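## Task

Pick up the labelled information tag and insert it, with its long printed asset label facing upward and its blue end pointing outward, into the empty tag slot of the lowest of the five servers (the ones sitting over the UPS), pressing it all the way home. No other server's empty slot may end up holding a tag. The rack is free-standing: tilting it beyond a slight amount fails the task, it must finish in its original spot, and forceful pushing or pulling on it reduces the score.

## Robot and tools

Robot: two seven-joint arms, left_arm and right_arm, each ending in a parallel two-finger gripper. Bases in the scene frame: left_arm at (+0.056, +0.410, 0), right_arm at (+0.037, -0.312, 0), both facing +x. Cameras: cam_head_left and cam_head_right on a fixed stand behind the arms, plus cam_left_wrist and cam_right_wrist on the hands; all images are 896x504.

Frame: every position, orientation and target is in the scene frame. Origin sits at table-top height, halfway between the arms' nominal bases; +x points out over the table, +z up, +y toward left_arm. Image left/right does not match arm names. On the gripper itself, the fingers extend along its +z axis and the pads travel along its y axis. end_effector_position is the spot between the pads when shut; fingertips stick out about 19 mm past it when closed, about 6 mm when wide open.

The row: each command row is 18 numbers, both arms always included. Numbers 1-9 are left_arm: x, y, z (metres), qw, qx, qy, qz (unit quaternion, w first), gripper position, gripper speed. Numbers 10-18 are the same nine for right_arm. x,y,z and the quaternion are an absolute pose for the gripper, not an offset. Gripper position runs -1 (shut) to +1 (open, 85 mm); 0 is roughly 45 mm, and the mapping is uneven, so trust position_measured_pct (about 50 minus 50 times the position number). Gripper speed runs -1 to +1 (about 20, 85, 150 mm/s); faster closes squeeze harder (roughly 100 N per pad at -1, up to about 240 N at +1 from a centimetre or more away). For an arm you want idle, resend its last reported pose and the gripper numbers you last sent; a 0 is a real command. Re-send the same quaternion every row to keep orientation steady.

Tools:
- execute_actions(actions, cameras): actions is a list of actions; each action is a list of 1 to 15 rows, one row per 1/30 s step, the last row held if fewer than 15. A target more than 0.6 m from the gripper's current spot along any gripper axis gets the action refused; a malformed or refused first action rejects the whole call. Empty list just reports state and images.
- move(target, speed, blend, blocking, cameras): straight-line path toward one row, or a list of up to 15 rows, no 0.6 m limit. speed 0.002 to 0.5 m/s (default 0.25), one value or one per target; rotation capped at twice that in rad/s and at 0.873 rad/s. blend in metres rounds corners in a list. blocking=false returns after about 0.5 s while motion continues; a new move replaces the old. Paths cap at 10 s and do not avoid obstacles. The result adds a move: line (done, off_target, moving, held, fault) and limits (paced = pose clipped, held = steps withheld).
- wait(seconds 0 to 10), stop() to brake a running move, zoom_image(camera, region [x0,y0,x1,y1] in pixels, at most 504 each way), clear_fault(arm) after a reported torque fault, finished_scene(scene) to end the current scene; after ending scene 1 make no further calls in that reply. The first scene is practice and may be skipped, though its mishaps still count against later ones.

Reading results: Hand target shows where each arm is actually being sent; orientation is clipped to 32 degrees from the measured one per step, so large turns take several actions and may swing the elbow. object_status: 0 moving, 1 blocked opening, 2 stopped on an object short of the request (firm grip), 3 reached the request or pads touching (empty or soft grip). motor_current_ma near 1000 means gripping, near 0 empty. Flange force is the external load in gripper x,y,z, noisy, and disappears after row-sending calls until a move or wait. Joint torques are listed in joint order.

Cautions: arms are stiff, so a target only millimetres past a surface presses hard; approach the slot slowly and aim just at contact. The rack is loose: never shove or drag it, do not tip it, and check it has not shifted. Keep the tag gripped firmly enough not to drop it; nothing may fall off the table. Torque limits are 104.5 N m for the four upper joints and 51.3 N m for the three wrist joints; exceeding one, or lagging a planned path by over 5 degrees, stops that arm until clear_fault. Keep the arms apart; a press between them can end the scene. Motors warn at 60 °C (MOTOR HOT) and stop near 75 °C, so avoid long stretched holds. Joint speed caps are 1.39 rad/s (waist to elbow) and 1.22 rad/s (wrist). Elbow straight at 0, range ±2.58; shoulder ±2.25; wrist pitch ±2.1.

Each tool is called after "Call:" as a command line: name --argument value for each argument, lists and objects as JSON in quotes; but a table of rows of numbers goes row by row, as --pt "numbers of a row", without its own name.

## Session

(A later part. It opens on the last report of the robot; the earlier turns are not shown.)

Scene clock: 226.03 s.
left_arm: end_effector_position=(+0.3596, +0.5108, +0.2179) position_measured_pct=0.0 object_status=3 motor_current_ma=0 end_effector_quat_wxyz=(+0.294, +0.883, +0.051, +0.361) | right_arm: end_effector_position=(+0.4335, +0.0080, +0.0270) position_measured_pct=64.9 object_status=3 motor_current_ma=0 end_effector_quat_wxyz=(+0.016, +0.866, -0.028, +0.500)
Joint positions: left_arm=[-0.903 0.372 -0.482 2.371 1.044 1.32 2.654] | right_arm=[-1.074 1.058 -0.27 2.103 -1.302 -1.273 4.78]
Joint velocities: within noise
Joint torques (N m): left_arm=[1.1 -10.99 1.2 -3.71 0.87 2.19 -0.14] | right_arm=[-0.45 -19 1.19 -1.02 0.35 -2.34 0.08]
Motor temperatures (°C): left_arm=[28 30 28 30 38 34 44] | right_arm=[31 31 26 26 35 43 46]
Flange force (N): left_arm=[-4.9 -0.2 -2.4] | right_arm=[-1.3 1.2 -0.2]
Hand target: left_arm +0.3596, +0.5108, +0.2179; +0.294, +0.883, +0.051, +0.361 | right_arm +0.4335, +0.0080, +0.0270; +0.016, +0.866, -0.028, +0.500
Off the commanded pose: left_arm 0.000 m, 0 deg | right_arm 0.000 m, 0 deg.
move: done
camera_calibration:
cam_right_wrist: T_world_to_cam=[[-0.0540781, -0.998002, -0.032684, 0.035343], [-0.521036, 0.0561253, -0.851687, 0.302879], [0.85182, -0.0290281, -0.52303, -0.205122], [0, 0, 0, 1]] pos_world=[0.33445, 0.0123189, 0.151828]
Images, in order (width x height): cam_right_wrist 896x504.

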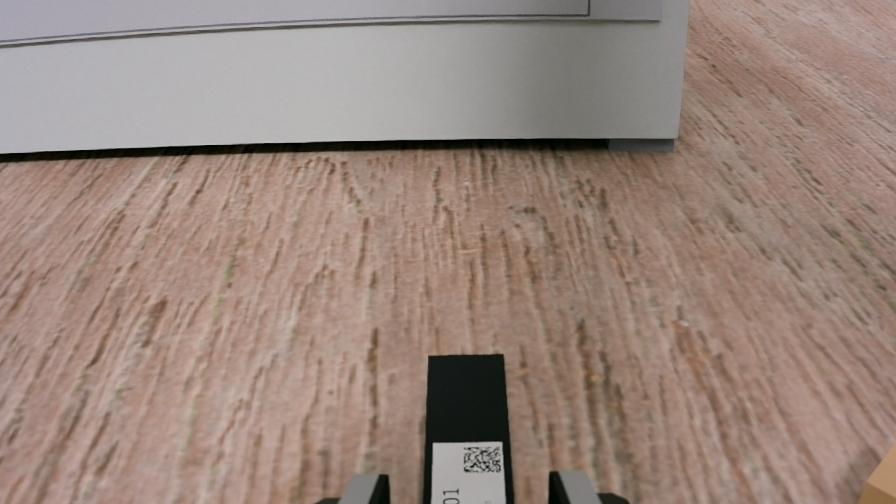

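Call:
move --target '[0.3596,0.5108,0.2179,0.294,0.883,0.051,0.361,1,1,0.4335,0.0080,0.0235,0.01614,0.86555,-0.02796,0.49974,-0.45,-1]' --speed 0.02 --cameras '[]'

Call:
move --target '[0.3596,0.5108,0.2179,0.294,0.883,0.051,0.361,1,1,0.4335,0.0080,0.0225,0.01614,0.86555,-0.02796,0.49974,-0.45,-1]' --speed 0.01 --cameras '[]'

Scene clock: 233.90 s.
left_arm: end_effector_position=(+0.3596, +0.5108, +0.2179) position_measured_pct=0.0 object_status=3 motor_current_ma=0 end_effector_quat_wxyz=(+0.294, +0.883, +0.051, +0.361) | right_arm: end_effector_position=(+0.4335, +0.0080, +0.0235) position_measured_pct=72.7 object_status=3 motor_current_ma=0 end_effector_quat_wxyz=(+0.016, +0.866, -0.028, +0.500)
Joint positions: left_arm=[-0.903 0.372 -0.482 2.371 1.044 1.32 2.654] | right_arm=[-1.074 1.067 -0.268 2.1 -1.297 -1.275 4.774]
Joint velocities: within noise
Joint torques (N m): left_arm=[1.12 -11.01 1.23 -3.76 0.88 2.21 -0.15] | right_arm=[-0.49 -19.03 1.15 -0.94 0.32 -2.4 0.07]
Motor temperatures (°C): left_arm=[28 30 28 30 38 34 44] | right_arm=[31 31 26 26 35 43 46]
Flange force (N): left_arm=[-5.1 -0.1 -2.4] | right_arm=[-1.2 1.1 0.0]
Hand target: left_arm +0.3596, +0.5108, +0.2179; +0.294, +0.883, +0.051, +0.361 | right_arm +0.4335, +0.0080, +0.0235; +0.016, +0.866, -0.028, +0.500
Off the commanded pose: left_arm 0.000 m, 0 deg | right_arm 0.000 m, 0 deg.
move: done
No camera images: "cameras" was empty.

Scene clock: 234.60 s.
left_arm: end_effector_position=(+0.3596, +0.5108, +0.2179) position_measured_pct=0.0 object_status=3 motor_current_ma=0 end_effector_quat_wxyz=(+0.294, +0.883, +0.051, +0.361) | right_arm: end_effector_position=(+0.4335, +0.0080, +0.0225) position_measured_pct=72.7 object_status=3 motor_current_ma=0 end_effector_quat_wxyz=(+0.016, +0.866, -0.028, +0.500)
Joint positions: left_arm=[-0.903 0.372 -0.482 2.371 1.044 1.32 2.654] | right_arm=[-1.074 1.07 -0.268 2.099 -1.296 -1.275 4.772]
Joint velocities: within noise
Joint torques (N m): left_arm=[1.12 -10.98 1.17 -3.77 0.88 2.24 -0.15] | right_arm=[-0.44 -19 1.18 -0.95 0.35 -2.39 0.05]
Motor temperatures (°C): left_arm=[28 30 28 30 38 34 44] | right_arm=[31 31 26 26 35 43 46]
Flange force (N): left_arm=[-5.0 0.0 -2.3] | right_arm=[-1.1 1.1 -0.3]
Hand target: left_arm +0.3596, +0.5108, +0.2179; +0.294, +0.883, +0.051, +0.361 | right_arm +0.4335, +0.0080, +0.0225; +0.016, +0.866, -0.028, +0.500
Off the commanded pose: left_arm 0.000 m, 0 deg | right_arm 0.000 m, 0 deg.
move: done
No camera images: "cameras" was empty.

Call:
move --target '[0.3596,0.5108,0.2179,0.294,0.883,0.051,0.361,1,1,0.4335,0.0080,0.0213,0.01614,0.86555,-0.02796,0.49974,-0.5,-1]' --speed 0.01 --cameras '[]'

Call:
zoom_image --camera "cam_right_wrist" --region '[250, 300, 650, 504]'

Scene clock: 241.20 s.
left_arm: end_effector_position=(+0.3596, +0.5108, +0.2179) position_measured_pct=0.0 object_status=3 motor_current_ma=0 end_effector_quat_wxyz=(+0.294, +0.883, +0.051, +0.361) | right_arm: end_effector_position=(+0.4335, +0.0080, +0.0213) position_measured_pct=74.9 object_status=3 motor_current_ma=0 end_effector_quat_wxyz=(+0.016, +0.866, -0.028, +0.500)
Joint positions: left_arm=[-0.903 0.372 -0.482 2.371 1.044 1.32 2.654] | right_arm=[-1.075 1.073 -0.267 2.098 -1.295 -1.276 4.77]
Joint velocities: within noise
Joint torques (N m): left_arm=[1.09 -11 1.2 -3.79 0.87 2.22 -0.14] | right_arm=[-0.47 -19.13 1.17 -0.97 0.33 -2.38 0.06]
Motor temperatures (°C): left_arm=[28 30 28 30 38 34 44] | right_arm=[31 31 26 26 35 43 46]
Flange force (N): left_arm=[-5.1 0.0 -2.3] | right_arm=[-1.4 1.3 -0.1]
Hand target: left_arm +0.3596, +0.5108, +0.2179; +0.294, +0.883, +0.051, +0.361 | right_arm +0.4335, +0.0080, +0.0213; +0.016, +0.866, -0.028, +0.500
Off the commanded pose: left_arm 0.000 m, 0 deg | right_arm 0.000 m, 0 deg.
move: done
No camera images: "cameras" was empty.

Scaled by 1.260 from the camera's 896x504 image, which has a finer 1280x720 frame.

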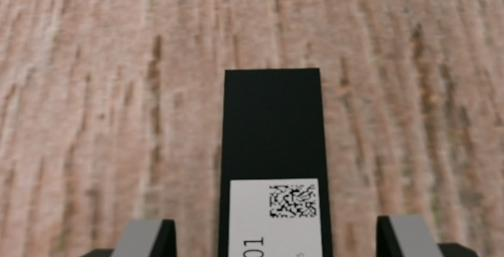

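Call:
move --target '[0.3596,0.5108,0.2179,0.294,0.883,0.051,0.361,1,1,0.4335,0.0080,0.0203,0.01614,0.86555,-0.02796,0.49974,-0.5,-1]' --speed 0.01 --cameras '[]'

Call:
move --target '[0.3596,0.5108,0.2179,0.294,0.883,0.051,0.361,1,1,0.4335,0.0080,0.0195,0.01614,0.86555,-0.02796,0.49974,-0.5,-1]' --speed 0.01 --cameras '["cam_right_wrist"]'

Scene clock: 249.97 s.
left_arm: end_effector_position=(+0.3596, +0.5108, +0.2179) position_measured_pct=0.0 object_status=3 motor_current_ma=0 end_effector_quat_wxyz=(+0.294, +0.883, +0.051, +0.361) | right_arm: end_effector_position=(+0.4335, +0.0080, +0.0203) position_measured_pct=74.9 object_status=3 motor_current_ma=0 end_effector_quat_wxyz=(+0.016, +0.866, -0.028, +0.500)
Joint positions: left_arm=[-0.903 0.372 -0.482 2.371 1.044 1.32 2.654] | right_arm=[-1.075 1.076 -0.267 2.097 -1.294 -1.276 4.769]
Joint velocities: within noise
Joint torques (N m): left_arm=[1.1 -10.99 1.2 -3.75 0.87 2.23 -0.15] | right_arm=[-0.18 -17.82 0.98 -0.98 0.45 -1.67 0.1]
Motor temperatures (°C): left_arm=[28 30 28 30 38 34 44] | right_arm=[31 31 26 26 35 43 46]
Flange force (N): left_arm=[-4.9 -0.1 -2.3] | right_arm=[0.8 1.5 -2.9]
Hand target: left_arm +0.3596, +0.5108, +0.2179; +0.294, +0.883, +0.051, +0.361 | right_arm +0.4335, +0.0080, +0.0203; +0.016, +0.866, -0.028, +0.500
Off the commanded pose: left_arm 0.000 m, 0 deg | right_arm 0.000 m, 0 deg.
move: done
No camera images: "cameras" was empty.

Scene clock: 250.67 s.
left_arm: end_effector_position=(+0.3596, +0.5108, +0.2179) position_measured_pct=0.0 object_status=3 motor_current_ma=0 end_effector_quat_wxyz=(+0.294, +0.883, +0.051, +0.361) | right_arm: end_effector_position=(+0.4335, +0.0080, +0.0195) position_measured_pct=74.9 object_status=3 motor_current_ma=0 end_effector_quat_wxyz=(+0.016, +0.866, -0.028, +0.500)
Joint positions: left_arm=[-0.903 0.372 -0.482 2.371 1.044 1.32 2.654] | right_arm=[-1.075 1.078 -0.267 2.096 -1.293 -1.277 4.767]
Joint velocities: within noise
Joint torques (N m): left_arm=[1.1 -11 1.23 -3.77 0.88 2.23 -0.15] | right_arm=[0.59 -12.52 0.03 -1.35 0.82 1.24 0.13]
Motor temperatures (°C): left_arm=[28 30 28 30 38 34 44] | right_arm=[31 31 26 26 35 43 46]
Flange force (N): left_arm=[-5.0 -0.1 -2.3] | right_arm=[10.1 3.6 -13.3]
Hand target: left_arm +0.3596, +0.5108, +0.2179; +0.294, +0.883, +0.051, +0.361 | right_arm +0.4335, +0.0080, +0.0195; +0.016, +0.866, -0.028, +0.500
Off the commanded pose: left_arm 0.000 m, 0 deg | right_arm 0.000 m, 0 deg.
move: done
camera_calibration:
cam_right_wrist: T_world_to_cam=[[-0.0540297, -0.998007, -0.0326031, 0.0351734], [-0.521041, 0.0560311, -0.85169, 0.296575], [0.85182, -0.029029, -0.52303, -0.20899], [0, 0, 0, 1]] pos_world=[0.33445, 0.0124191, 0.144429]
Images, in order (width x height): cam_right_wrist 896x504.

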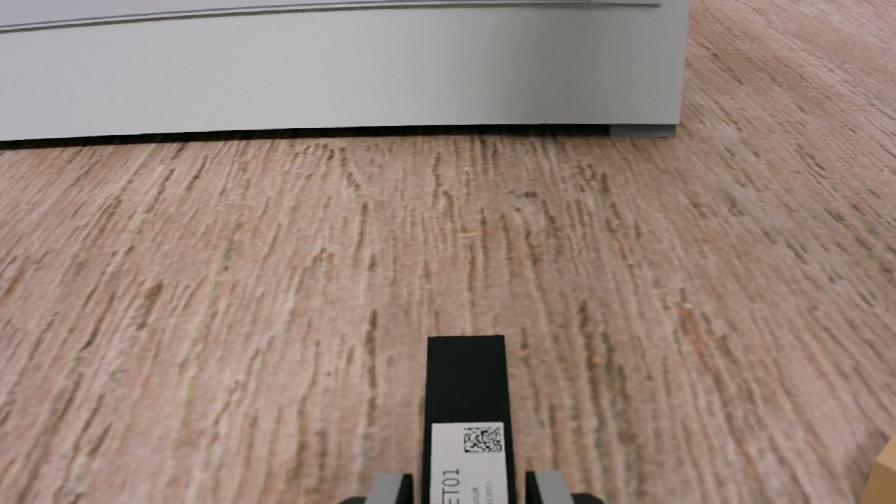

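Call:
move --target '[0.3596,0.5108,0.2179,0.294,0.883,0.051,0.361,1,1,0.4335,0.0080,0.0209,0.01614,0.86555,-0.02796,0.49974,-0.5,-1]' --speed 0.01 --cameras '[]'

Call:
move --target '[0.3596,0.5108,0.2179,0.294,0.883,0.051,0.361,1,1,0.4335,0.0080,0.0209,0.01614,0.86555,-0.02796,0.49974,-0.58,-1]' --speed 0.01 --cameras '["cam_right_wrist"]'

Call:
wait --seconds 1 --cameras '[]'

Scene clock: 261.17 s.
left_arm: end_effector_position=(+0.3596, +0.5108, +0.2179) position_measured_pct=0.0 object_status=3 motor_current_ma=0 end_effector_quat_wxyz=(+0.294, +0.883, +0.051, +0.361) | right_arm: end_effector_position=(+0.4335, +0.0080, +0.0209) position_measured_pct=74.9 object_status=3 motor_current_ma=0 end_effector_quat_wxyz=(+0.016, +0.866, -0.028, +0.500)
Joint positions: left_arm=[-0.903 0.372 -0.482 2.371 1.044 1.32 2.654] | right_arm=[-1.075 1.074 -0.267 2.097 -1.294 -1.276 4.77]
Joint velocities: within noise
Joint torques (N m): left_arm=[1.07 -11.03 1.15 -3.76 0.89 2.23 -0.14] | right_arm=[-0.47 -19.04 1.18 -0.92 0.33 -2.38 0.07]
Motor temperatures (°C): left_arm=[28 30 28 30 38 34 44] | right_arm=[31 31 26 26 35 43 46]
Flange force (N): left_arm=[-5.0 -0.2 -2.2] | right_arm=[-1.2 1.1 -0.2]
Hand target: left_arm +0.3596, +0.5108, +0.2179; +0.294, +0.883, +0.051, +0.361 | right_arm +0.4335, +0.0080, +0.0209; +0.016, +0.866, -0.028, +0.500
Off the commanded pose: left_arm 0.000 m, 0 deg | right_arm 0.000 m, 0 deg.
move: done
No camera images: "cameras" was empty.

Scene clock: 261.87 s.
left_arm: end_effector_position=(+0.3596, +0.5108, +0.2179) position_measured_pct=0.0 object_status=3 motor_current_ma=0 end_effector_quat_wxyz=(+0.294, +0.883, +0.051, +0.361) | right_arm: end_effector_position=(+0.4335, +0.0080, +0.0209) position_measured_pct=78.8 object_status=0 motor_current_ma=300 end_effector_quat_wxyz=(+0.016, +0.866, -0.028, +0.500)
Joint positions: left_arm=[-0.903 0.372 -0.482 2.371 1.044 1.32 2.654] | right_arm=[-1.075 1.074 -0.267 2.097 -1.294 -1.276 4.77]
Joint velocities: within noise
Joint torques (N m): left_arm=[1.08 -11.04 1.2 -3.76 0.88 2.22 -0.14] | right_arm=[-0.24 -17.86 0.96 -1.04 0.47 -1.68 0.07]
Motor temperatures (°C): left_arm=[28 30 28 30 38 34 44] | right_arm=[31 31 26 26 35 43 46]
Flange force (N): left_arm=[-5.0 -0.2 -2.2] | right_arm=[0.8 1.6 -2.8]
Hand target: left_arm +0.3596, +0.5108, +0.2179; +0.294, +0.883, +0.051, +0.361 | right_arm +0.4335, +0.0080, +0.0209; +0.016, +0.866, -0.028, +0.500
Off the commanded pose: left_arm 0.000 m, 0 deg | right_arm 0.000 m, 0 deg.
move: done
camera_calibration:
cam_right_wrist: T_world_to_cam=[[-0.0540781, -0.998002, -0.032684, 0.0351436], [-0.521036, 0.0561253, -0.851687, 0.297684], [0.85182, -0.0290281, -0.52303, -0.208313], [0, 0, 0, 1]] pos_world=[0.33445, 0.0123189, 0.145728]
Images, in order (width x height): cam_right_wrist 896x504.

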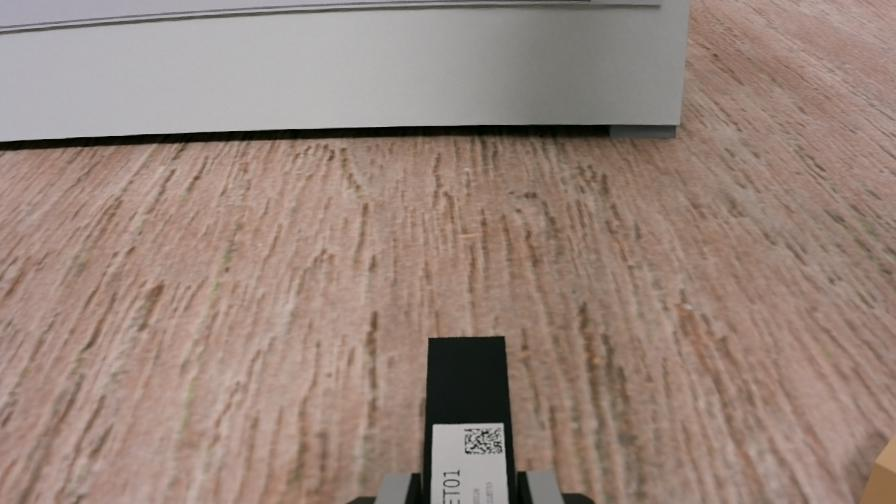

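Scene clock: 262.87 s.
left_arm: end_effector_position=(+0.3596, +0.5108, +0.2179) position_measured_pct=0.0 object_status=3 motor_current_ma=0 end_effector_quat_wxyz=(+0.294, +0.883, +0.051, +0.361) | right_arm: end_effector_position=(+0.4335, +0.0080, +0.0209) position_measured_pct=78.8 object_status=3 motor_current_ma=290 end_effector_quat_wxyz=(+0.016, +0.866, -0.028, +0.500)
Joint positions: left_arm=[-0.903 0.372 -0.482 2.371 1.044 1.32 2.654] | right_arm=[-1.075 1.074 -0.267 2.097 -1.294 -1.276 4.77]
Joint velocities: within noise
Joint torques (N m): left_arm=[1.12 -11.02 1.21 -3.73 0.91 2.22 -0.17] | right_arm=[-0.2 -17.83 1.05 -0.95 0.39 -1.75 0.08]
Motor temperatures (°C): left_arm=[28 30 28 30 38 34 44] | right_arm=[31 31 26 26 35 43 46]
Flange force (N): left_arm=[-4.9 -0.2 -2.5] | right_arm=[0.8 1.4 -2.6]
Hand target: left_arm +0.3596, +0.5108, +0.2179; +0.294, +0.883, +0.051, +0.361 | right_arm +0.4335, +0.0080, +0.0209; +0.016, +0.866, -0.028, +0.500
Tool commands: left_gripper/position=+1.0 left_gripper/speed=+1.0 right_gripper/position=-0.58 right_gripper/speed=-1.0
Off the commanded pose: left_arm 0.000 m, 0 deg | right_arm 0.000 m, 0 deg.
wait: 1.00 s; at rest by 0.17 s
No camera images: "cameras" was empty.

Call:
move --target '[0.3596,0.5108,0.2179,0.294,0.883,0.051,0.361,1,1,0.4335,0.0080,0.026,0.01614,0.86555,-0.02796,0.49974,-0.58,-1]' --speed 0.02 --cameras '[]'

Call:
move --target '[0.3596,0.5108,0.2179,0.294,0.883,0.051,0.361,1,1,0.4335,0.0080,0.026,0.01614,0.86555,-0.02796,0.49974,-0.62,-1]' --speed 0.02 --cameras '[]'

Call:
move --target '[0.3596,0.5108,0.2179,0.294,0.883,0.051,0.361,1,1,0.4335,0.05,0.20,0.01614,0.86555,-0.02796,0.49974,-0.62,-1]' --speed 0.06

Scene clock: 274.50 s.
left_arm: end_effector_position=(+0.3596, +0.5108, +0.2179) position_measured_pct=0.0 object_status=3 motor_current_ma=0 end_effector_quat_wxyz=(+0.294, +0.883, +0.051, +0.361) | right_arm: end_effector_position=(+0.4335, +0.0080, +0.0260) position_measured_pct=78.8 object_status=3 motor_current_ma=290 end_effector_quat_wxyz=(+0.016, +0.866, -0.028, +0.500)
Joint positions: left_arm=[-0.903 0.372 -0.482 2.371 1.044 1.32 2.654] | right_arm=[-1.074 1.06 -0.269 2.102 -1.3 -1.274 4.779]
Joint velocities: within noise
Joint torques (N m): left_arm=[1.09 -10.99 1.18 -3.74 0.9 2.19 -0.14] | right_arm=[-0.4 -19.04 1.2 -1.03 0.34 -2.41 0.07]
Motor temperatures (°C): left_arm=[28 30 28 30 38 34 44] | right_arm=[31 31 26 26 35 43 46]
Flange force (N): left_arm=[-4.9 -0.1 -2.4] | right_arm=[-1.3 1.2 -0.2]
Hand target: left_arm +0.3596, +0.5108, +0.2179; +0.294, +0.883, +0.051, +0.361 | right_arm +0.4335, +0.0080, +0.0260; +0.016, +0.866, -0.028, +0.500
Off the commanded pose: left_arm 0.000 m, 0 deg | right_arm 0.000 m, 0 deg.
move: done
No camera images: "cameras" was empty.

Scene clock: 275.13 s.
left_arm: end_effector_position=(+0.3596, +0.5108, +0.2179) position_measured_pct=0.0 object_status=3 motor_current_ma=0 end_effector_quat_wxyz=(+0.294, +0.883, +0.051, +0.361) | right_arm: end_effector_position=(+0.4335, +0.0080, +0.0260) position_measured_pct=81.0 object_status=0 motor_current_ma=660 end_effector_quat_wxyz=(+0.016, +0.866, -0.028, +0.500)
Joint positions: left_arm=[-0.903 0.372 -0.482 2.371 1.044 1.32 2.654] | right_arm=[-1.074 1.06 -0.269 2.102 -1.3 -1.274 4.779]
Joint velocities: within noise
Joint torques (N m): left_arm=[1.1 -10.96 1.19 -3.77 0.89 2.24 -0.13] | right_arm=[-0.42 -19.06 1.2 -1.08 0.37 -2.38 0.08]
Motor temperatures (°C): left_arm=[28 30 28 30 38 34 44] | right_arm=[31 31 26 26 35 43 46]
Flange force (N): left_arm=[-5.1 0.0 -2.3] | right_arm=[-1.4 1.4 -0.3]
Hand target: left_arm +0.3596, +0.5108, +0.2179; +0.294, +0.883, +0.051, +0.361 | right_arm +0.4335, +0.0080, +0.0260; +0.016, +0.866, -0.028, +0.500
Off the commanded pose: left_arm 0.000 m, 0 deg | right_arm 0.000 m, 0 deg.
move: done
No camera images: "cameras" was empty.

Scene clock: 278.43 s.
left_arm: end_effector_position=(+0.3596, +0.5108, +0.2179) position_measured_pct=0.0 object_status=3 motor_current_ma=0 end_effector_quat_wxyz=(+0.294, +0.883, +0.051, +0.361) | right_arm: end_effector_position=(+0.4335, +0.0500, +0.2000) position_measured_pct=81.0 object_status=3 motor_current_ma=620 end_effector_quat_wxyz=(+0.016, +0.866, -0.028, +0.500)
Joint positions: left_arm=[-0.903 0.372 -0.482 2.371 1.044 1.32 2.654] | right_arm=[-1.063 0.637 -0.342 1.995 -1.616 -1.216 5.317]
Joint velocities: within noise
Joint torques (N m): left_arm=[1.1 -10.96 1.18 -3.76 0.89 2.21 -0.15] | right_arm=[-0.49 -17.85 0.54 -5.02 1.58 -1.95 0.05]
Motor temperatures (°C): left_arm=[28 30 28 30 38 34 44] | right_arm=[31 31 26 26 35 43 46]
Flange force (N): left_arm=[-4.9 0.0 -2.4] | right_arm=[-0.8 -0.3 0.3]
Hand target: left_arm +0.3596, +0.5108, +0.2179; +0.294, +0.883, +0.051, +0.361 | right_arm +0.4335, +0.0500, +0.2000; +0.016, +0.866, -0.028, +0.500
Off the commanded pose: left_arm 0.000 m, 0 deg | right_arm 0.000 m, 0 deg.
move: done
camera_calibration:
cam_left_wrist: T_world_to_cam=[[-0.106652, -0.821131, 0.560687, 0.339381], [-0.736745, -0.313419, -0.599146, 0.611837], [0.667706, -0.476984, -0.571537, 0.274857], [0, 0, 0, 1]] pos_world=[0.30344, 0.60154, 0.333384]
cam_right_wrist: T_world_to_cam=[[-0.054036, -0.998007, -0.0325968, 0.0828716], [-0.521158, 0.056033, -0.851619, 0.447888], [0.851748, -0.02903, -0.523147, -0.113357], [0, 0, 0, 1]] pos_world=[0.33445, 0.0543191, 0.324828]

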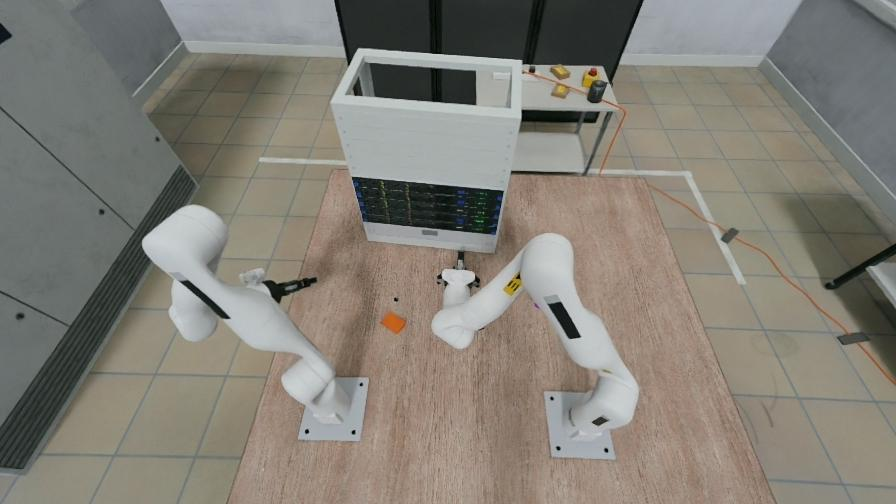

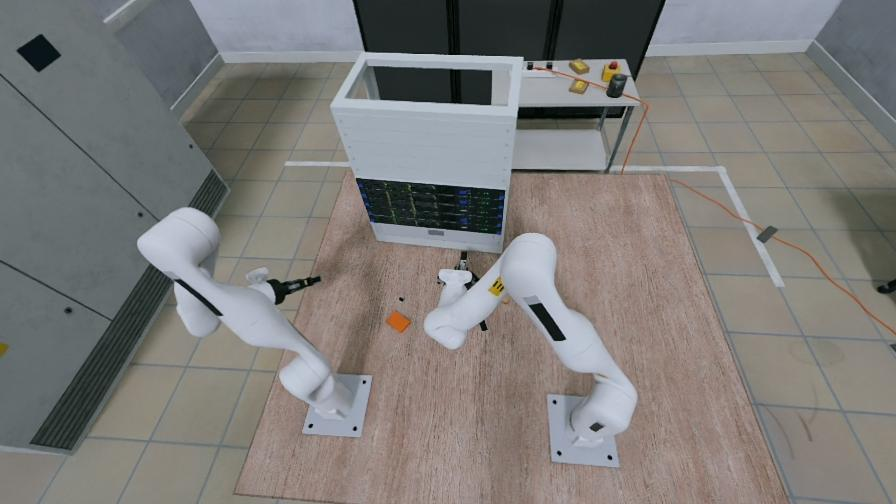

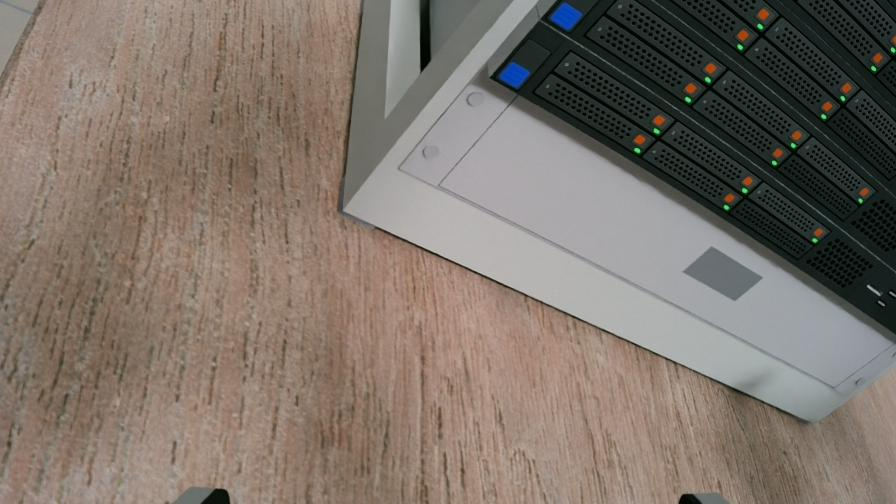

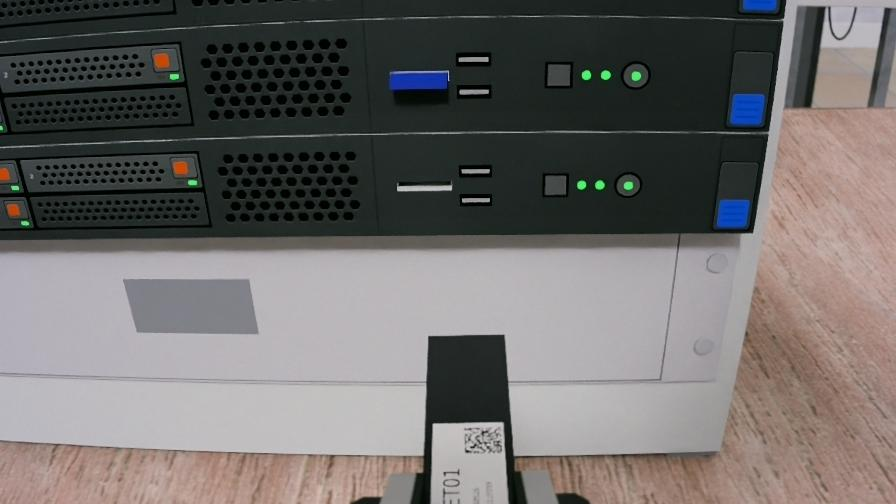

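Call:
zoom_image --camera "cam_right_wrist" --region '[370, 140, 500, 230]'

Call:
zoom_image --camera "cam_right_wrist" --region '[410, 310, 530, 370]'

Call:
zoom_image --camera "cam_right_wrist" --region '[0, 200, 260, 260]'

Call:
zoom_image --camera "cam_right_wrist" --region '[520, 200, 780, 260]'

Scaled by 3.877 from the camera's 896x504 image, which has a finer 1280x720 frame.

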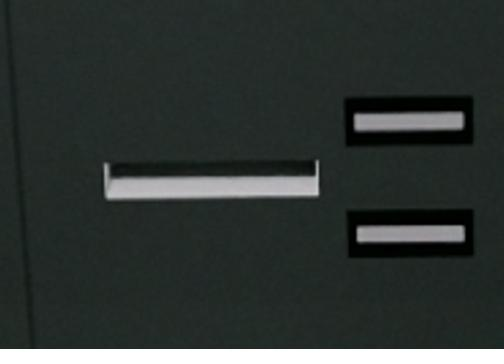

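Scaled by 4.200 from the camera's 896x504 image, which has a finer 1280x720 frame.

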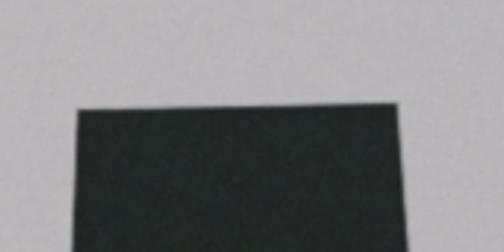

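Scaled by 1.938 from the camera's 896x504 image, which has a finer 1280x720 frame.

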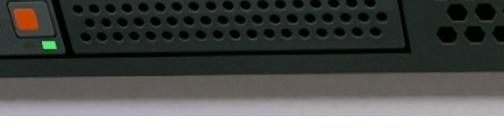

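Scaled by 1.938 from the camera's 896x504 image, which has a finer 1280x720 frame.

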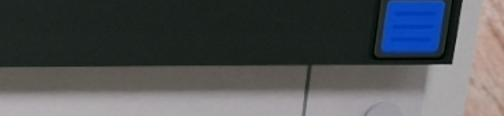

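Call:
move --target '[0.3596,0.5108,0.2179,0.294,0.883,0.051,0.361,1,1,0.498,0.0645,0.192,0.02355,0.86506,-0.0408,0.49947,-0.62,-1]' --speed 0.05 --cameras '["cam_right_wrist"]'

Call:
zoom_image --camera "cam_right_wrist" --region '[400, 230, 560, 360]'

Scene clock: 325.73 s.
left_arm: end_effector_position=(+0.3596, +0.5108, +0.2179) position_measured_pct=0.0 object_status=3 motor_current_ma=0 end_effector_quat_wxyz=(+0.294, +0.883, +0.051, +0.361) | right_arm: end_effector_position=(+0.4980, +0.0645, +0.1920) position_measured_pct=81.0 object_status=3 motor_current_ma=620 end_effector_quat_wxyz=(+0.024, +0.865, -0.041, +0.499)
Joint positions: left_arm=[-0.903 0.372 -0.482 2.371 1.044 1.32 2.654] | right_arm=[-0.978 0.71 -0.294 1.846 -1.57 -1.152 5.416]
Joint velocities: within noise
Joint torques (N m): left_arm=[1.12 -11.03 1.18 -3.77 0.88 2.22 -0.12] | right_arm=[-0.42 -19.8 0.69 -5.87 1.73 -1.78 0.07]
Motor temperatures (°C): left_arm=[28 30 28 30 38 34 44] | right_arm=[31 31 26 26 35 43 46]
Flange force (N): left_arm=[-5.2 -0.2 -2.3] | right_arm=[-0.9 -0.2 0.2]
Hand target: left_arm +0.3596, +0.5108, +0.2179; +0.294, +0.883, +0.051, +0.361 | right_arm +0.4980, +0.0645, +0.1920; +0.024, +0.865, -0.041, +0.499
Off the commanded pose: left_arm 0.000 m, 0 deg | right_arm 0.000 m, 0 deg.
move: done
camera_calibration:
cam_right_wrist: T_world_to_cam=[[-0.0836612, -0.995958, -0.0326799, 0.115242], [-0.519145, 0.0715545, -0.851686, 0.4719], [0.850582, -0.0542875, -0.523033, -0.169871], [0, 0, 0, 1]] pos_world=[0.399114, 0.0717883, 0.316828]
Images, in order (width x height): cam_right_wrist 896x504.

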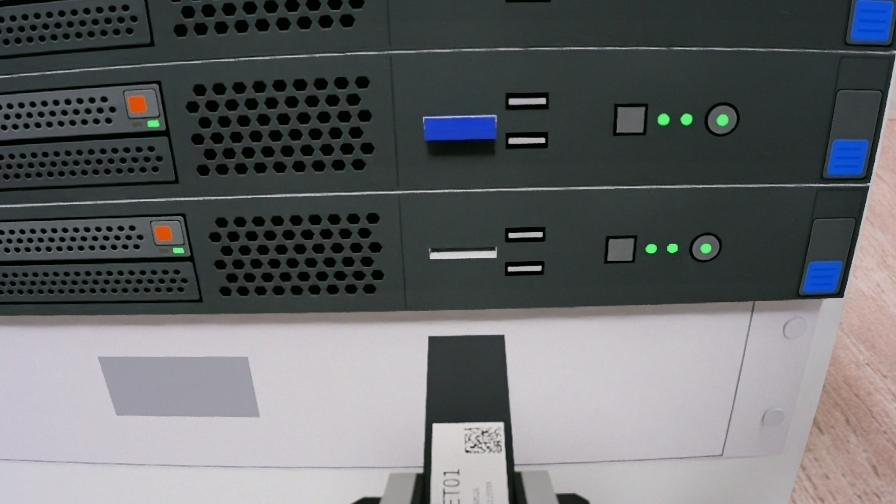

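Scaled by 3.150 from the camera's 896x504 image, which has a finer 1280x720 frame.

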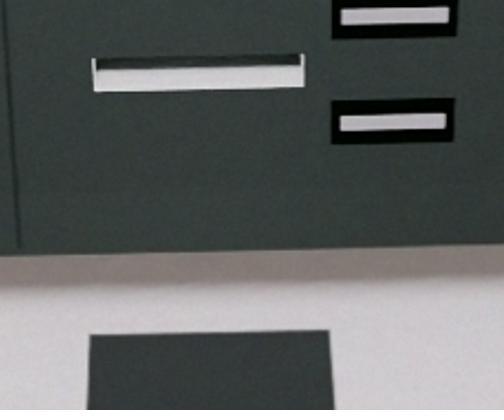

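Call:
move --target '[0.3596,0.5108,0.2179,0.294,0.883,0.051,0.361,1,1,0.5249,0.0624,0.192,0.02224,0.86517,-0.03853,0.49951,-0.62,-1]' --speed 0.03 --cameras '["cam_right_wrist"]'

Call:
zoom_image --camera "cam_right_wrist" --region '[400, 280, 540, 360]'

Scene clock: 344.33 s.
left_arm: end_effector_position=(+0.3596, +0.5108, +0.2179) position_measured_pct=0.0 object_status=3 motor_current_ma=0 end_effector_quat_wxyz=(+0.294, +0.883, +0.051, +0.361) | right_arm: end_effector_position=(+0.5249, +0.0624, +0.1920) position_measured_pct=81.0 object_status=3 motor_current_ma=620 end_effector_quat_wxyz=(+0.022, +0.865, -0.039, +0.500)
Joint positions: left_arm=[-0.903 0.372 -0.482 2.371 1.044 1.32 2.654] | right_arm=[-0.934 0.721 -0.278 1.814 -1.537 -1.108 5.449]
Joint velocities: within noise
Joint torques (N m): left_arm=[1.14 -11.02 1.18 -3.77 0.89 2.22 -0.14] | right_arm=[-0.38 -20.31 0.73 -6.1 1.72 -1.75 0.07]
Motor temperatures (°C): left_arm=[28 30 28 30 38 34 44] | right_arm=[31 31 26 26 35 43 46]
Flange force (N): left_arm=[-5.1 -0.2 -2.4] | right_arm=[-0.8 -0.5 0.4]
Hand target: left_arm +0.3596, +0.5108, +0.2179; +0.294, +0.883, +0.051, +0.361 | right_arm +0.5249, +0.0624, +0.1920; +0.022, +0.865, -0.039, +0.500
Off the commanded pose: left_arm 0.000 m, 0 deg | right_arm 0.000 m, 0 deg.
move: done
camera_calibration:
cam_right_wrist: T_world_to_cam=[[-0.0785125, -0.996379, -0.03262, 0.112726], [-0.519618, 0.0688256, -0.851622, 0.486424], [0.850784, -0.0499131, -0.52314, -0.193252], [0, 0, 0, 1]] pos_world=[0.426021, 0.0691937, 0.316828]
Images, in order (width x height): cam_right_wrist 896x504.

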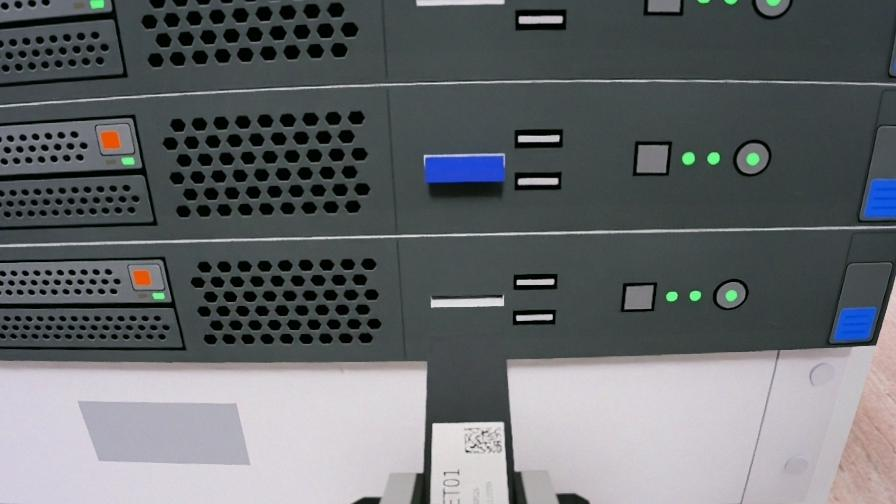

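Scaled by 3.600 from the camera's 896x504 image, which has a finer 1280x720 frame.

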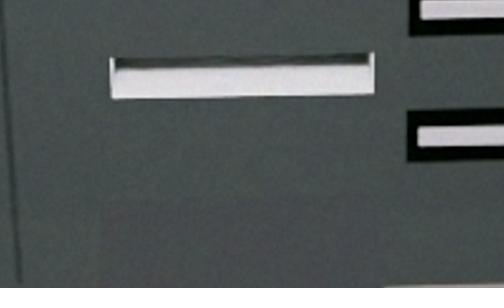

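Call:
move --target '[0.3596,0.5108,0.2179,0.294,0.883,0.051,0.361,1,1,0.5359,0.0611,0.1926,0.02224,0.86517,-0.03853,0.49951,-0.62,-1]' --speed 0.03 --cameras '["cam_right_wrist"]'

Call:
zoom_image --camera "cam_right_wrist" --region '[410, 310, 530, 370]'

Scene clock: 375.60 s.
left_arm: end_effector_position=(+0.3596, +0.5108, +0.2179) position_measured_pct=0.0 object_status=3 motor_current_ma=0 end_effector_quat_wxyz=(+0.294, +0.883, +0.051, +0.361) | right_arm: end_effector_position=(+0.5359, +0.0611, +0.1926) position_measured_pct=81.0 object_status=3 motor_current_ma=620 end_effector_quat_wxyz=(+0.022, +0.865, -0.039, +0.500)
Joint positions: left_arm=[-0.903 0.372 -0.482 2.371 1.044 1.32 2.654] | right_arm=[-0.916 0.726 -0.271 1.798 -1.527 -1.092 5.465]
Joint velocities: within noise
Joint torques (N m): left_arm=[1.1 -11.01 1.2 -3.74 0.89 2.22 -0.14] | right_arm=[-0.51 -20.49 0.76 -6.28 1.77 -1.73 0.11]
Motor temperatures (°C): left_arm=[28 30 28 30 38 34 44] | right_arm=[31 32 26 26 35 43 46]
Flange force (N): left_arm=[-5.0 -0.2 -2.4] | right_arm=[-0.8 -0.2 0.5]
Hand target: left_arm +0.3596, +0.5108, +0.2179; +0.294, +0.883, +0.051, +0.361 | right_arm +0.5359, +0.0611, +0.1926; +0.022, +0.865, -0.039, +0.500
Off the commanded pose: left_arm 0.000 m, 0 deg | right_arm 0.000 m, 0 deg.
move: done
camera_calibration:
cam_right_wrist: T_world_to_cam=[[-0.0784288, -0.996384, -0.0326739, 0.112295], [-0.519623, 0.068828, -0.851619, 0.492741], [0.850788, -0.0498133, -0.523143, -0.20237], [0, 0, 0, 1]] pos_world=[0.437021, 0.0678936, 0.317428]
Images, in order (width x height): cam_right_wrist 896x504.

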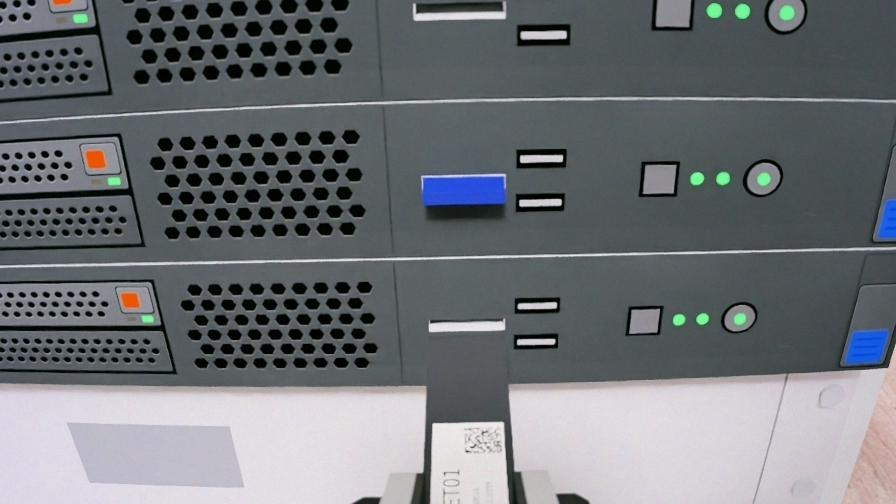

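Scaled by 4.200 from the camera's 896x504 image, which has a finer 1280x720 frame.

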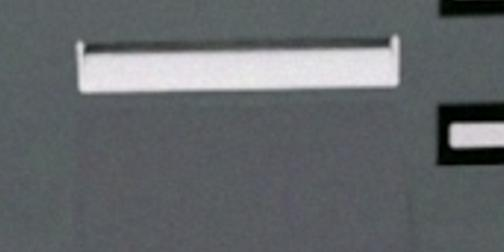

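Call:
move --target '[0.3596,0.5108,0.2179,0.294,0.883,0.051,0.361,1,1,0.5399,0.06075,0.1926,0.02224,0.86517,-0.03853,0.49951,-0.62,-1]' --speed 0.02 --cameras '["cam_right_wrist"]'

Call:
zoom_image --camera "cam_right_wrist" --region '[410, 310, 530, 370]'

Scene clock: 387.00 s.
left_arm: end_effector_position=(+0.3596, +0.5108, +0.2179) position_measured_pct=0.0 object_status=3 motor_current_ma=0 end_effector_quat_wxyz=(+0.294, +0.883, +0.051, +0.361) | right_arm: end_effector_position=(+0.5399, +0.0608, +0.1926) position_measured_pct=81.0 object_status=3 motor_current_ma=620 end_effector_quat_wxyz=(+0.022, +0.865, -0.039, +0.500)
Joint positions: left_arm=[-0.903 0.372 -0.482 2.371 1.044 1.32 2.654] | right_arm=[-0.91 0.728 -0.269 1.792 -1.524 -1.086 5.47]
Joint velocities: within noise
Joint torques (N m): left_arm=[1.08 -11.04 1.2 -3.78 0.88 2.22 -0.13] | right_arm=[-0.4 -20.62 0.77 -6.33 1.75 -1.65 0.08]
Motor temperatures (°C): left_arm=[28 30 28 30 38 34 44] | right_arm=[31 32 26 26 35 43 46]
Flange force (N): left_arm=[-5.1 -0.2 -2.2] | right_arm=[-1.0 -0.5 0.4]
Hand target: left_arm +0.3596, +0.5108, +0.2179; +0.294, +0.883, +0.051, +0.361 | right_arm +0.5399, +0.0608, +0.1926; +0.022, +0.865, -0.039, +0.500
Off the commanded pose: left_arm 0.000 m, 0 deg | right_arm 0.000 m, 0 deg.
move: done
camera_calibration:
cam_right_wrist: T_world_to_cam=[[-0.0784248, -0.996385, -0.0326672, 0.112206], [-0.519624, 0.0688202, -0.851619, 0.494848], [0.850788, -0.0498134, -0.523143, -0.205793], [0, 0, 0, 1]] pos_world=[0.441021, 0.0674936, 0.317428]
Images, in order (width x height): cam_right_wrist 896x504.

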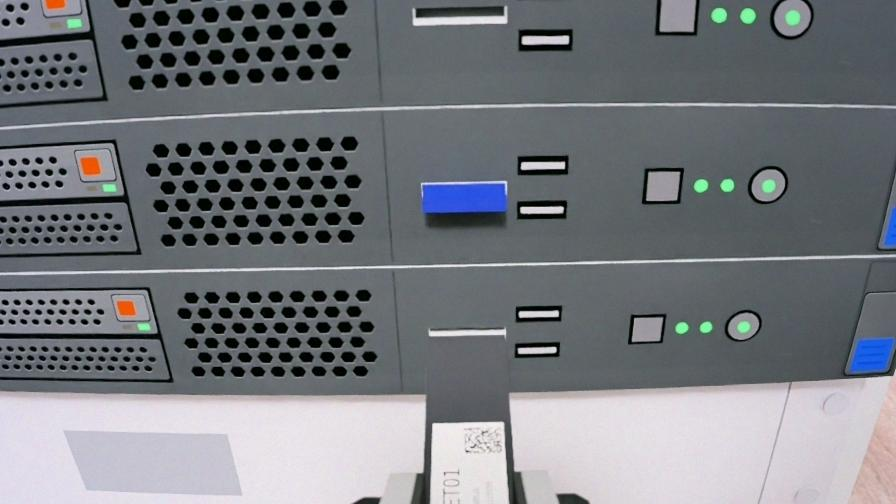

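Scaled by 4.200 from the camera's 896x504 image, which has a finer 1280x720 frame.

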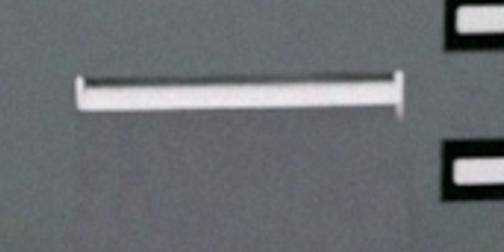

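Call:
move --target '[0.3596,0.5108,0.2179,0.294,0.883,0.051,0.361,1,1,0.5419,0.0605,0.1921,0.02224,0.86517,-0.03853,0.49951,-0.62,-1]' --speed 0.01 --cameras '["cam_right_wrist"]'

Call:
zoom_image --camera "cam_right_wrist" --region '[410, 310, 530, 370]'

Scene clock: 409.77 s.
left_arm: end_effector_position=(+0.3596, +0.5108, +0.2179) position_measured_pct=0.0 object_status=3 motor_current_ma=0 end_effector_quat_wxyz=(+0.294, +0.883, +0.051, +0.361) | right_arm: end_effector_position=(+0.5419, +0.0605, +0.1921) position_measured_pct=81.0 object_status=3 motor_current_ma=620 end_effector_quat_wxyz=(+0.022, +0.865, -0.039, +0.500)
Joint positions: left_arm=[-0.903 0.372 -0.482 2.371 1.044 1.32 2.654] | right_arm=[-0.907 0.73 -0.268 1.79 -1.521 -1.083 5.471]
Joint velocities: within noise
Joint torques (N m): left_arm=[1.09 -11.02 1.21 -3.75 0.89 2.18 -0.16] | right_arm=[-0.41 -20.7 0.81 -6.31 1.77 -1.72 0.1]
Motor temperatures (°C): left_arm=[28 30 28 30 38 34 44] | right_arm=[31 32 26 26 35 43 46]
Flange force (N): left_arm=[-4.9 -0.2 -2.4] | right_arm=[-1.0 -0.5 0.5]
Hand target: left_arm +0.3596, +0.5108, +0.2179; +0.294, +0.883, +0.051, +0.361 | right_arm +0.5419, +0.0605, +0.1921; +0.022, +0.865, -0.039, +0.500
Off the commanded pose: left_arm 0.000 m, 0 deg | right_arm 0.000 m, 0 deg.
move: done
camera_calibration:
cam_right_wrist: T_world_to_cam=[[-0.0784273, -0.996384, -0.0326713, 0.11215], [-0.519624, 0.068825, -0.851619, 0.495475], [0.850788, -0.0498134, -0.523143, -0.207766], [0, 0, 0, 1]] pos_world=[0.443021, 0.0672936, 0.316928]
Images, in order (width x height): cam_right_wrist 896x504.

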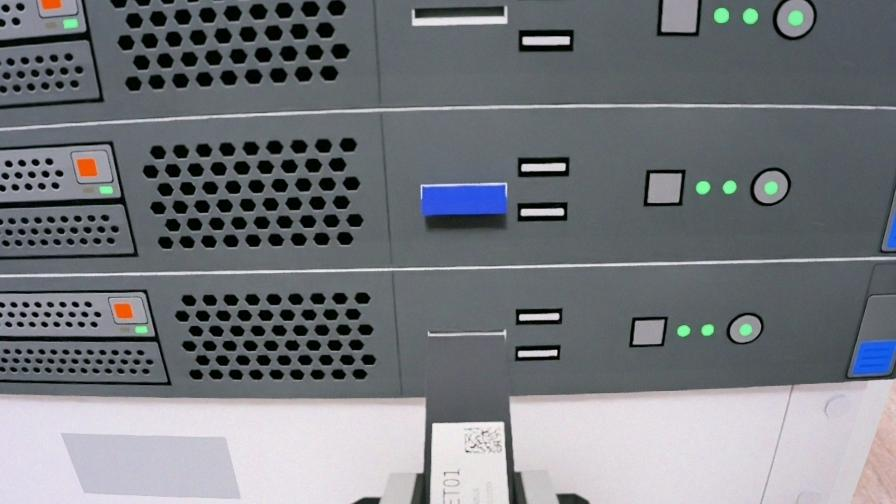

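Scaled by 4.200 from the camera's 896x504 image, which has a finer 1280x720 frame.

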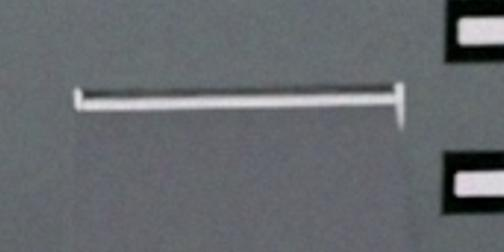

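Call:
move --target '[0.3596,0.5108,0.2179,0.294,0.883,0.051,0.361,1,1,0.5430,0.0604,0.1921,0.02224,0.86517,-0.03853,0.49951,-0.62,-1]' --speed 0.01 --cameras '["cam_right_wrist"]'

Call:
zoom_image --camera "cam_right_wrist" --region '[410, 310, 530, 370]'

Scene clock: 421.07 s.
left_arm: end_effector_position=(+0.3596, +0.5108, +0.2179) position_measured_pct=0.0 object_status=3 motor_current_ma=0 end_effector_quat_wxyz=(+0.294, +0.883, +0.051, +0.361) | right_arm: end_effector_position=(+0.5430, +0.0604, +0.1921) position_measured_pct=81.0 object_status=3 motor_current_ma=620 end_effector_quat_wxyz=(+0.022, +0.865, -0.039, +0.500)
Joint positions: left_arm=[-0.903 0.372 -0.482 2.371 1.044 1.32 2.654] | right_arm=[-0.905 0.73 -0.267 1.788 -1.52 -1.081 5.473]
Joint velocities: within noise
Joint torques (N m): left_arm=[1.08 -11 1.14 -3.78 0.88 2.24 -0.16] | right_arm=[-0.46 -20.72 0.85 -6.37 1.77 -1.69 0.06]
Motor temperatures (°C): left_arm=[28 30 28 30 38 34 44] | right_arm=[31 32 26 26 35 43 46]
Flange force (N): left_arm=[-4.9 0.0 -2.2] | right_arm=[-0.9 -0.5 0.5]
Hand target: left_arm +0.3596, +0.5108, +0.2179; +0.294, +0.883, +0.051, +0.361 | right_arm +0.5430, +0.0604, +0.1921; +0.022, +0.865, -0.039, +0.500
Off the commanded pose: left_arm 0.000 m, 0 deg | right_arm 0.000 m, 0 deg.
move: done
camera_calibration:
cam_right_wrist: T_world_to_cam=[[-0.0784273, -0.996384, -0.0326713, 0.112136], [-0.519624, 0.068825, -0.851619, 0.496053], [0.850788, -0.0498134, -0.523143, -0.208707], [0, 0, 0, 1]] pos_world=[0.444121, 0.0671936, 0.316928]
Images, in order (width x height): cam_right_wrist 896x504.

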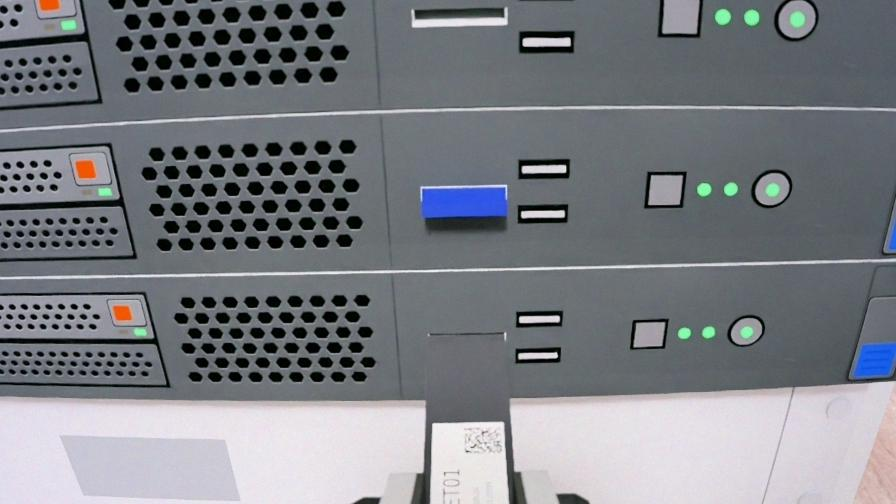

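Scaled by 4.200 from the camera's 896x504 image, which has a finer 1280x720 frame.

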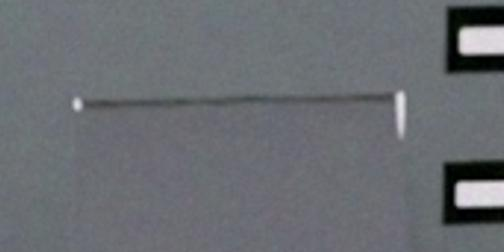

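Call:
move --target '[0.3596,0.5108,0.2179,0.294,0.883,0.051,0.361,1,1,0.5440,0.0602,0.1916,0.02224,0.86517,-0.03853,0.49951,-0.62,-1]' --speed 0.01 --cameras '["cam_right_wrist"]'

Call:
zoom_image --camera "cam_right_wrist" --region '[410, 310, 530, 370]'

Scene clock: 440.93 s.
left_arm: end_effector_position=(+0.3596, +0.5108, +0.2179) position_measured_pct=0.0 object_status=3 motor_current_ma=0 end_effector_quat_wxyz=(+0.294, +0.883, +0.051, +0.361) | right_arm: end_effector_position=(+0.5440, +0.0602, +0.1916) position_measured_pct=81.0 object_status=3 motor_current_ma=620 end_effector_quat_wxyz=(+0.022, +0.865, -0.039, +0.499)
Joint positions: left_arm=[-0.903 0.372 -0.482 2.371 1.044 1.32 2.654] | right_arm=[-0.904 0.732 -0.266 1.787 -1.518 -1.08 5.473]
Joint velocities: within noise
Joint torques (N m): left_arm=[1.14 -11 1.19 -3.78 0.87 2.22 -0.12] | right_arm=[-0.41 -20.69 0.82 -6.32 1.77 -1.64 0.05]
Motor temperatures (°C): left_arm=[28 30 28 30 38 34 44] | right_arm=[31 32 26 26 35 43 46]
Flange force (N): left_arm=[-5.2 -0.2 -2.3] | right_arm=[-0.8 -0.6 0.3]
Hand target: left_arm +0.3596, +0.5108, +0.2179; +0.294, +0.883, +0.051, +0.361 | right_arm +0.5440, +0.0602, +0.1916; +0.022, +0.865, -0.039, +0.499
Off the commanded pose: left_arm 0.000 m, 0 deg | right_arm 0.000 m, 0 deg.
move: done
camera_calibration:
cam_right_wrist: T_world_to_cam=[[-0.0784248, -0.996385, -0.0326672, 0.111997], [-0.519624, 0.0688202, -0.851619, 0.496161], [0.850788, -0.0498134, -0.523143, -0.209829], [0, 0, 0, 1]] pos_world=[0.445121, 0.0669936, 0.316428]
Images, in order (width x height): cam_right_wrist 896x504.

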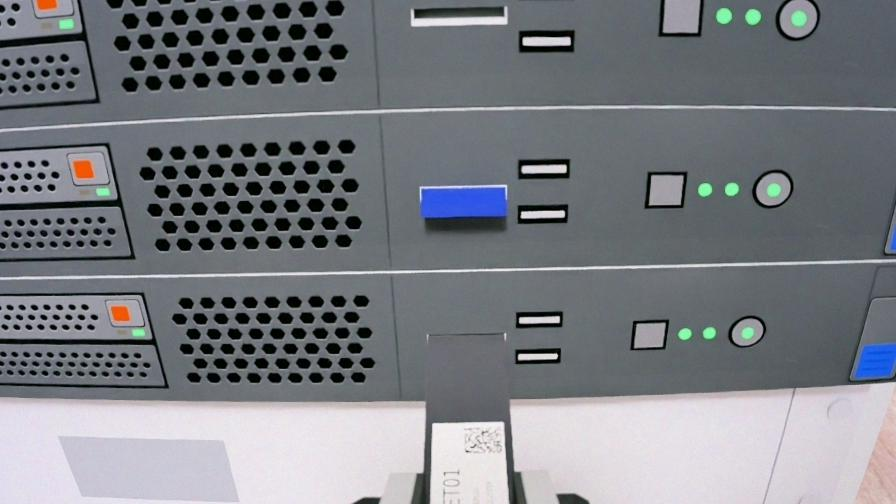

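Scaled by 4.200 from the camera's 896x504 image, which has a finer 1280x720 frame.

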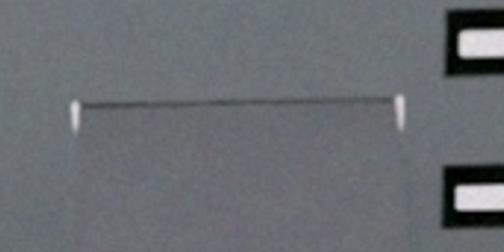

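Call:
move --target '[0.3596,0.5108,0.2179,0.294,0.883,0.051,0.361,1,1,0.5450,0.0601,0.1912,0.02224,0.86517,-0.03853,0.49951,-0.62,-1]' --speed 0.01 --cameras '["cam_right_wrist"]'

Call:
zoom_image --camera "cam_right_wrist" --region '[410, 310, 530, 370]'

Scene clock: 450.67 s.
left_arm: end_effector_position=(+0.3596, +0.5108, +0.2179) position_measured_pct=0.0 object_status=3 motor_current_ma=0 end_effector_quat_wxyz=(+0.294, +0.883, +0.051, +0.361) | right_arm: end_effector_position=(+0.5450, +0.0601, +0.1912) position_measured_pct=81.0 object_status=3 motor_current_ma=620 end_effector_quat_wxyz=(+0.022, +0.865, -0.039, +0.500)
Joint positions: left_arm=[-0.903 0.372 -0.482 2.371 1.044 1.32 2.654] | right_arm=[-0.902 0.733 -0.266 1.786 -1.517 -1.078 5.473]
Joint velocities: within noise
Joint torques (N m): left_arm=[1.08 -10.98 1.2 -3.8 0.88 2.22 -0.14] | right_arm=[-0.46 -20.74 0.74 -6.4 1.8 -1.69 0.06]
Motor temperatures (°C): left_arm=[28 30 28 30 38 34 44] | right_arm=[31 32 26 26 35 43 46]
Flange force (N): left_arm=[-5.0 0.1 -2.3] | right_arm=[-0.8 -0.4 0.5]
Hand target: left_arm +0.3596, +0.5108, +0.2179; +0.294, +0.883, +0.051, +0.361 | right_arm +0.5450, +0.0601, +0.1912; +0.022, +0.865, -0.039, +0.500
Off the commanded pose: left_arm 0.000 m, 0 deg | right_arm 0.000 m, 0 deg.
move: done
camera_calibration:
cam_right_wrist: T_world_to_cam=[[-0.0784248, -0.996385, -0.0326672, 0.111962], [-0.519624, 0.0688202, -0.851619, 0.496347], [0.850788, -0.0498134, -0.523143, -0.210894], [0, 0, 0, 1]] pos_world=[0.446121, 0.0668936, 0.316028]
Images, in order (width x height): cam_right_wrist 896x504.

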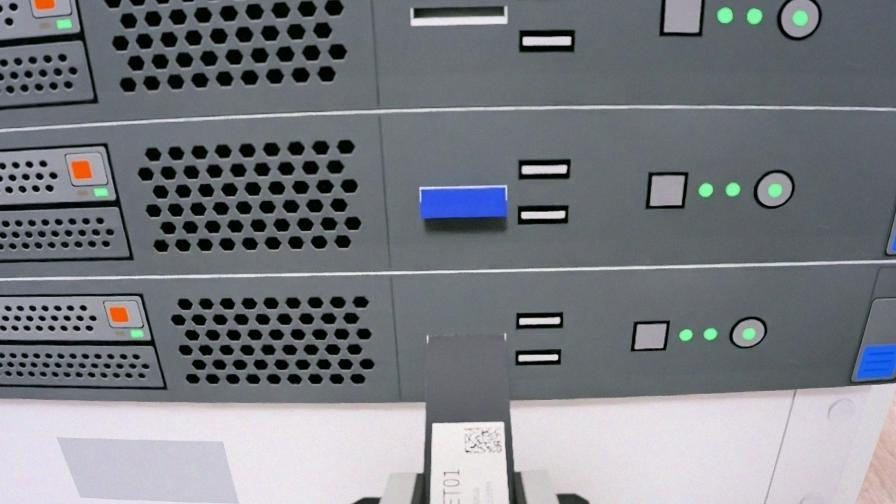

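Scaled by 4.200 from the camera's 896x504 image, which has a finer 1280x720 frame.

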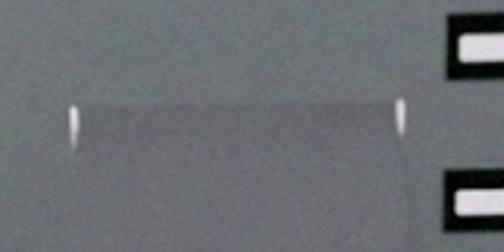

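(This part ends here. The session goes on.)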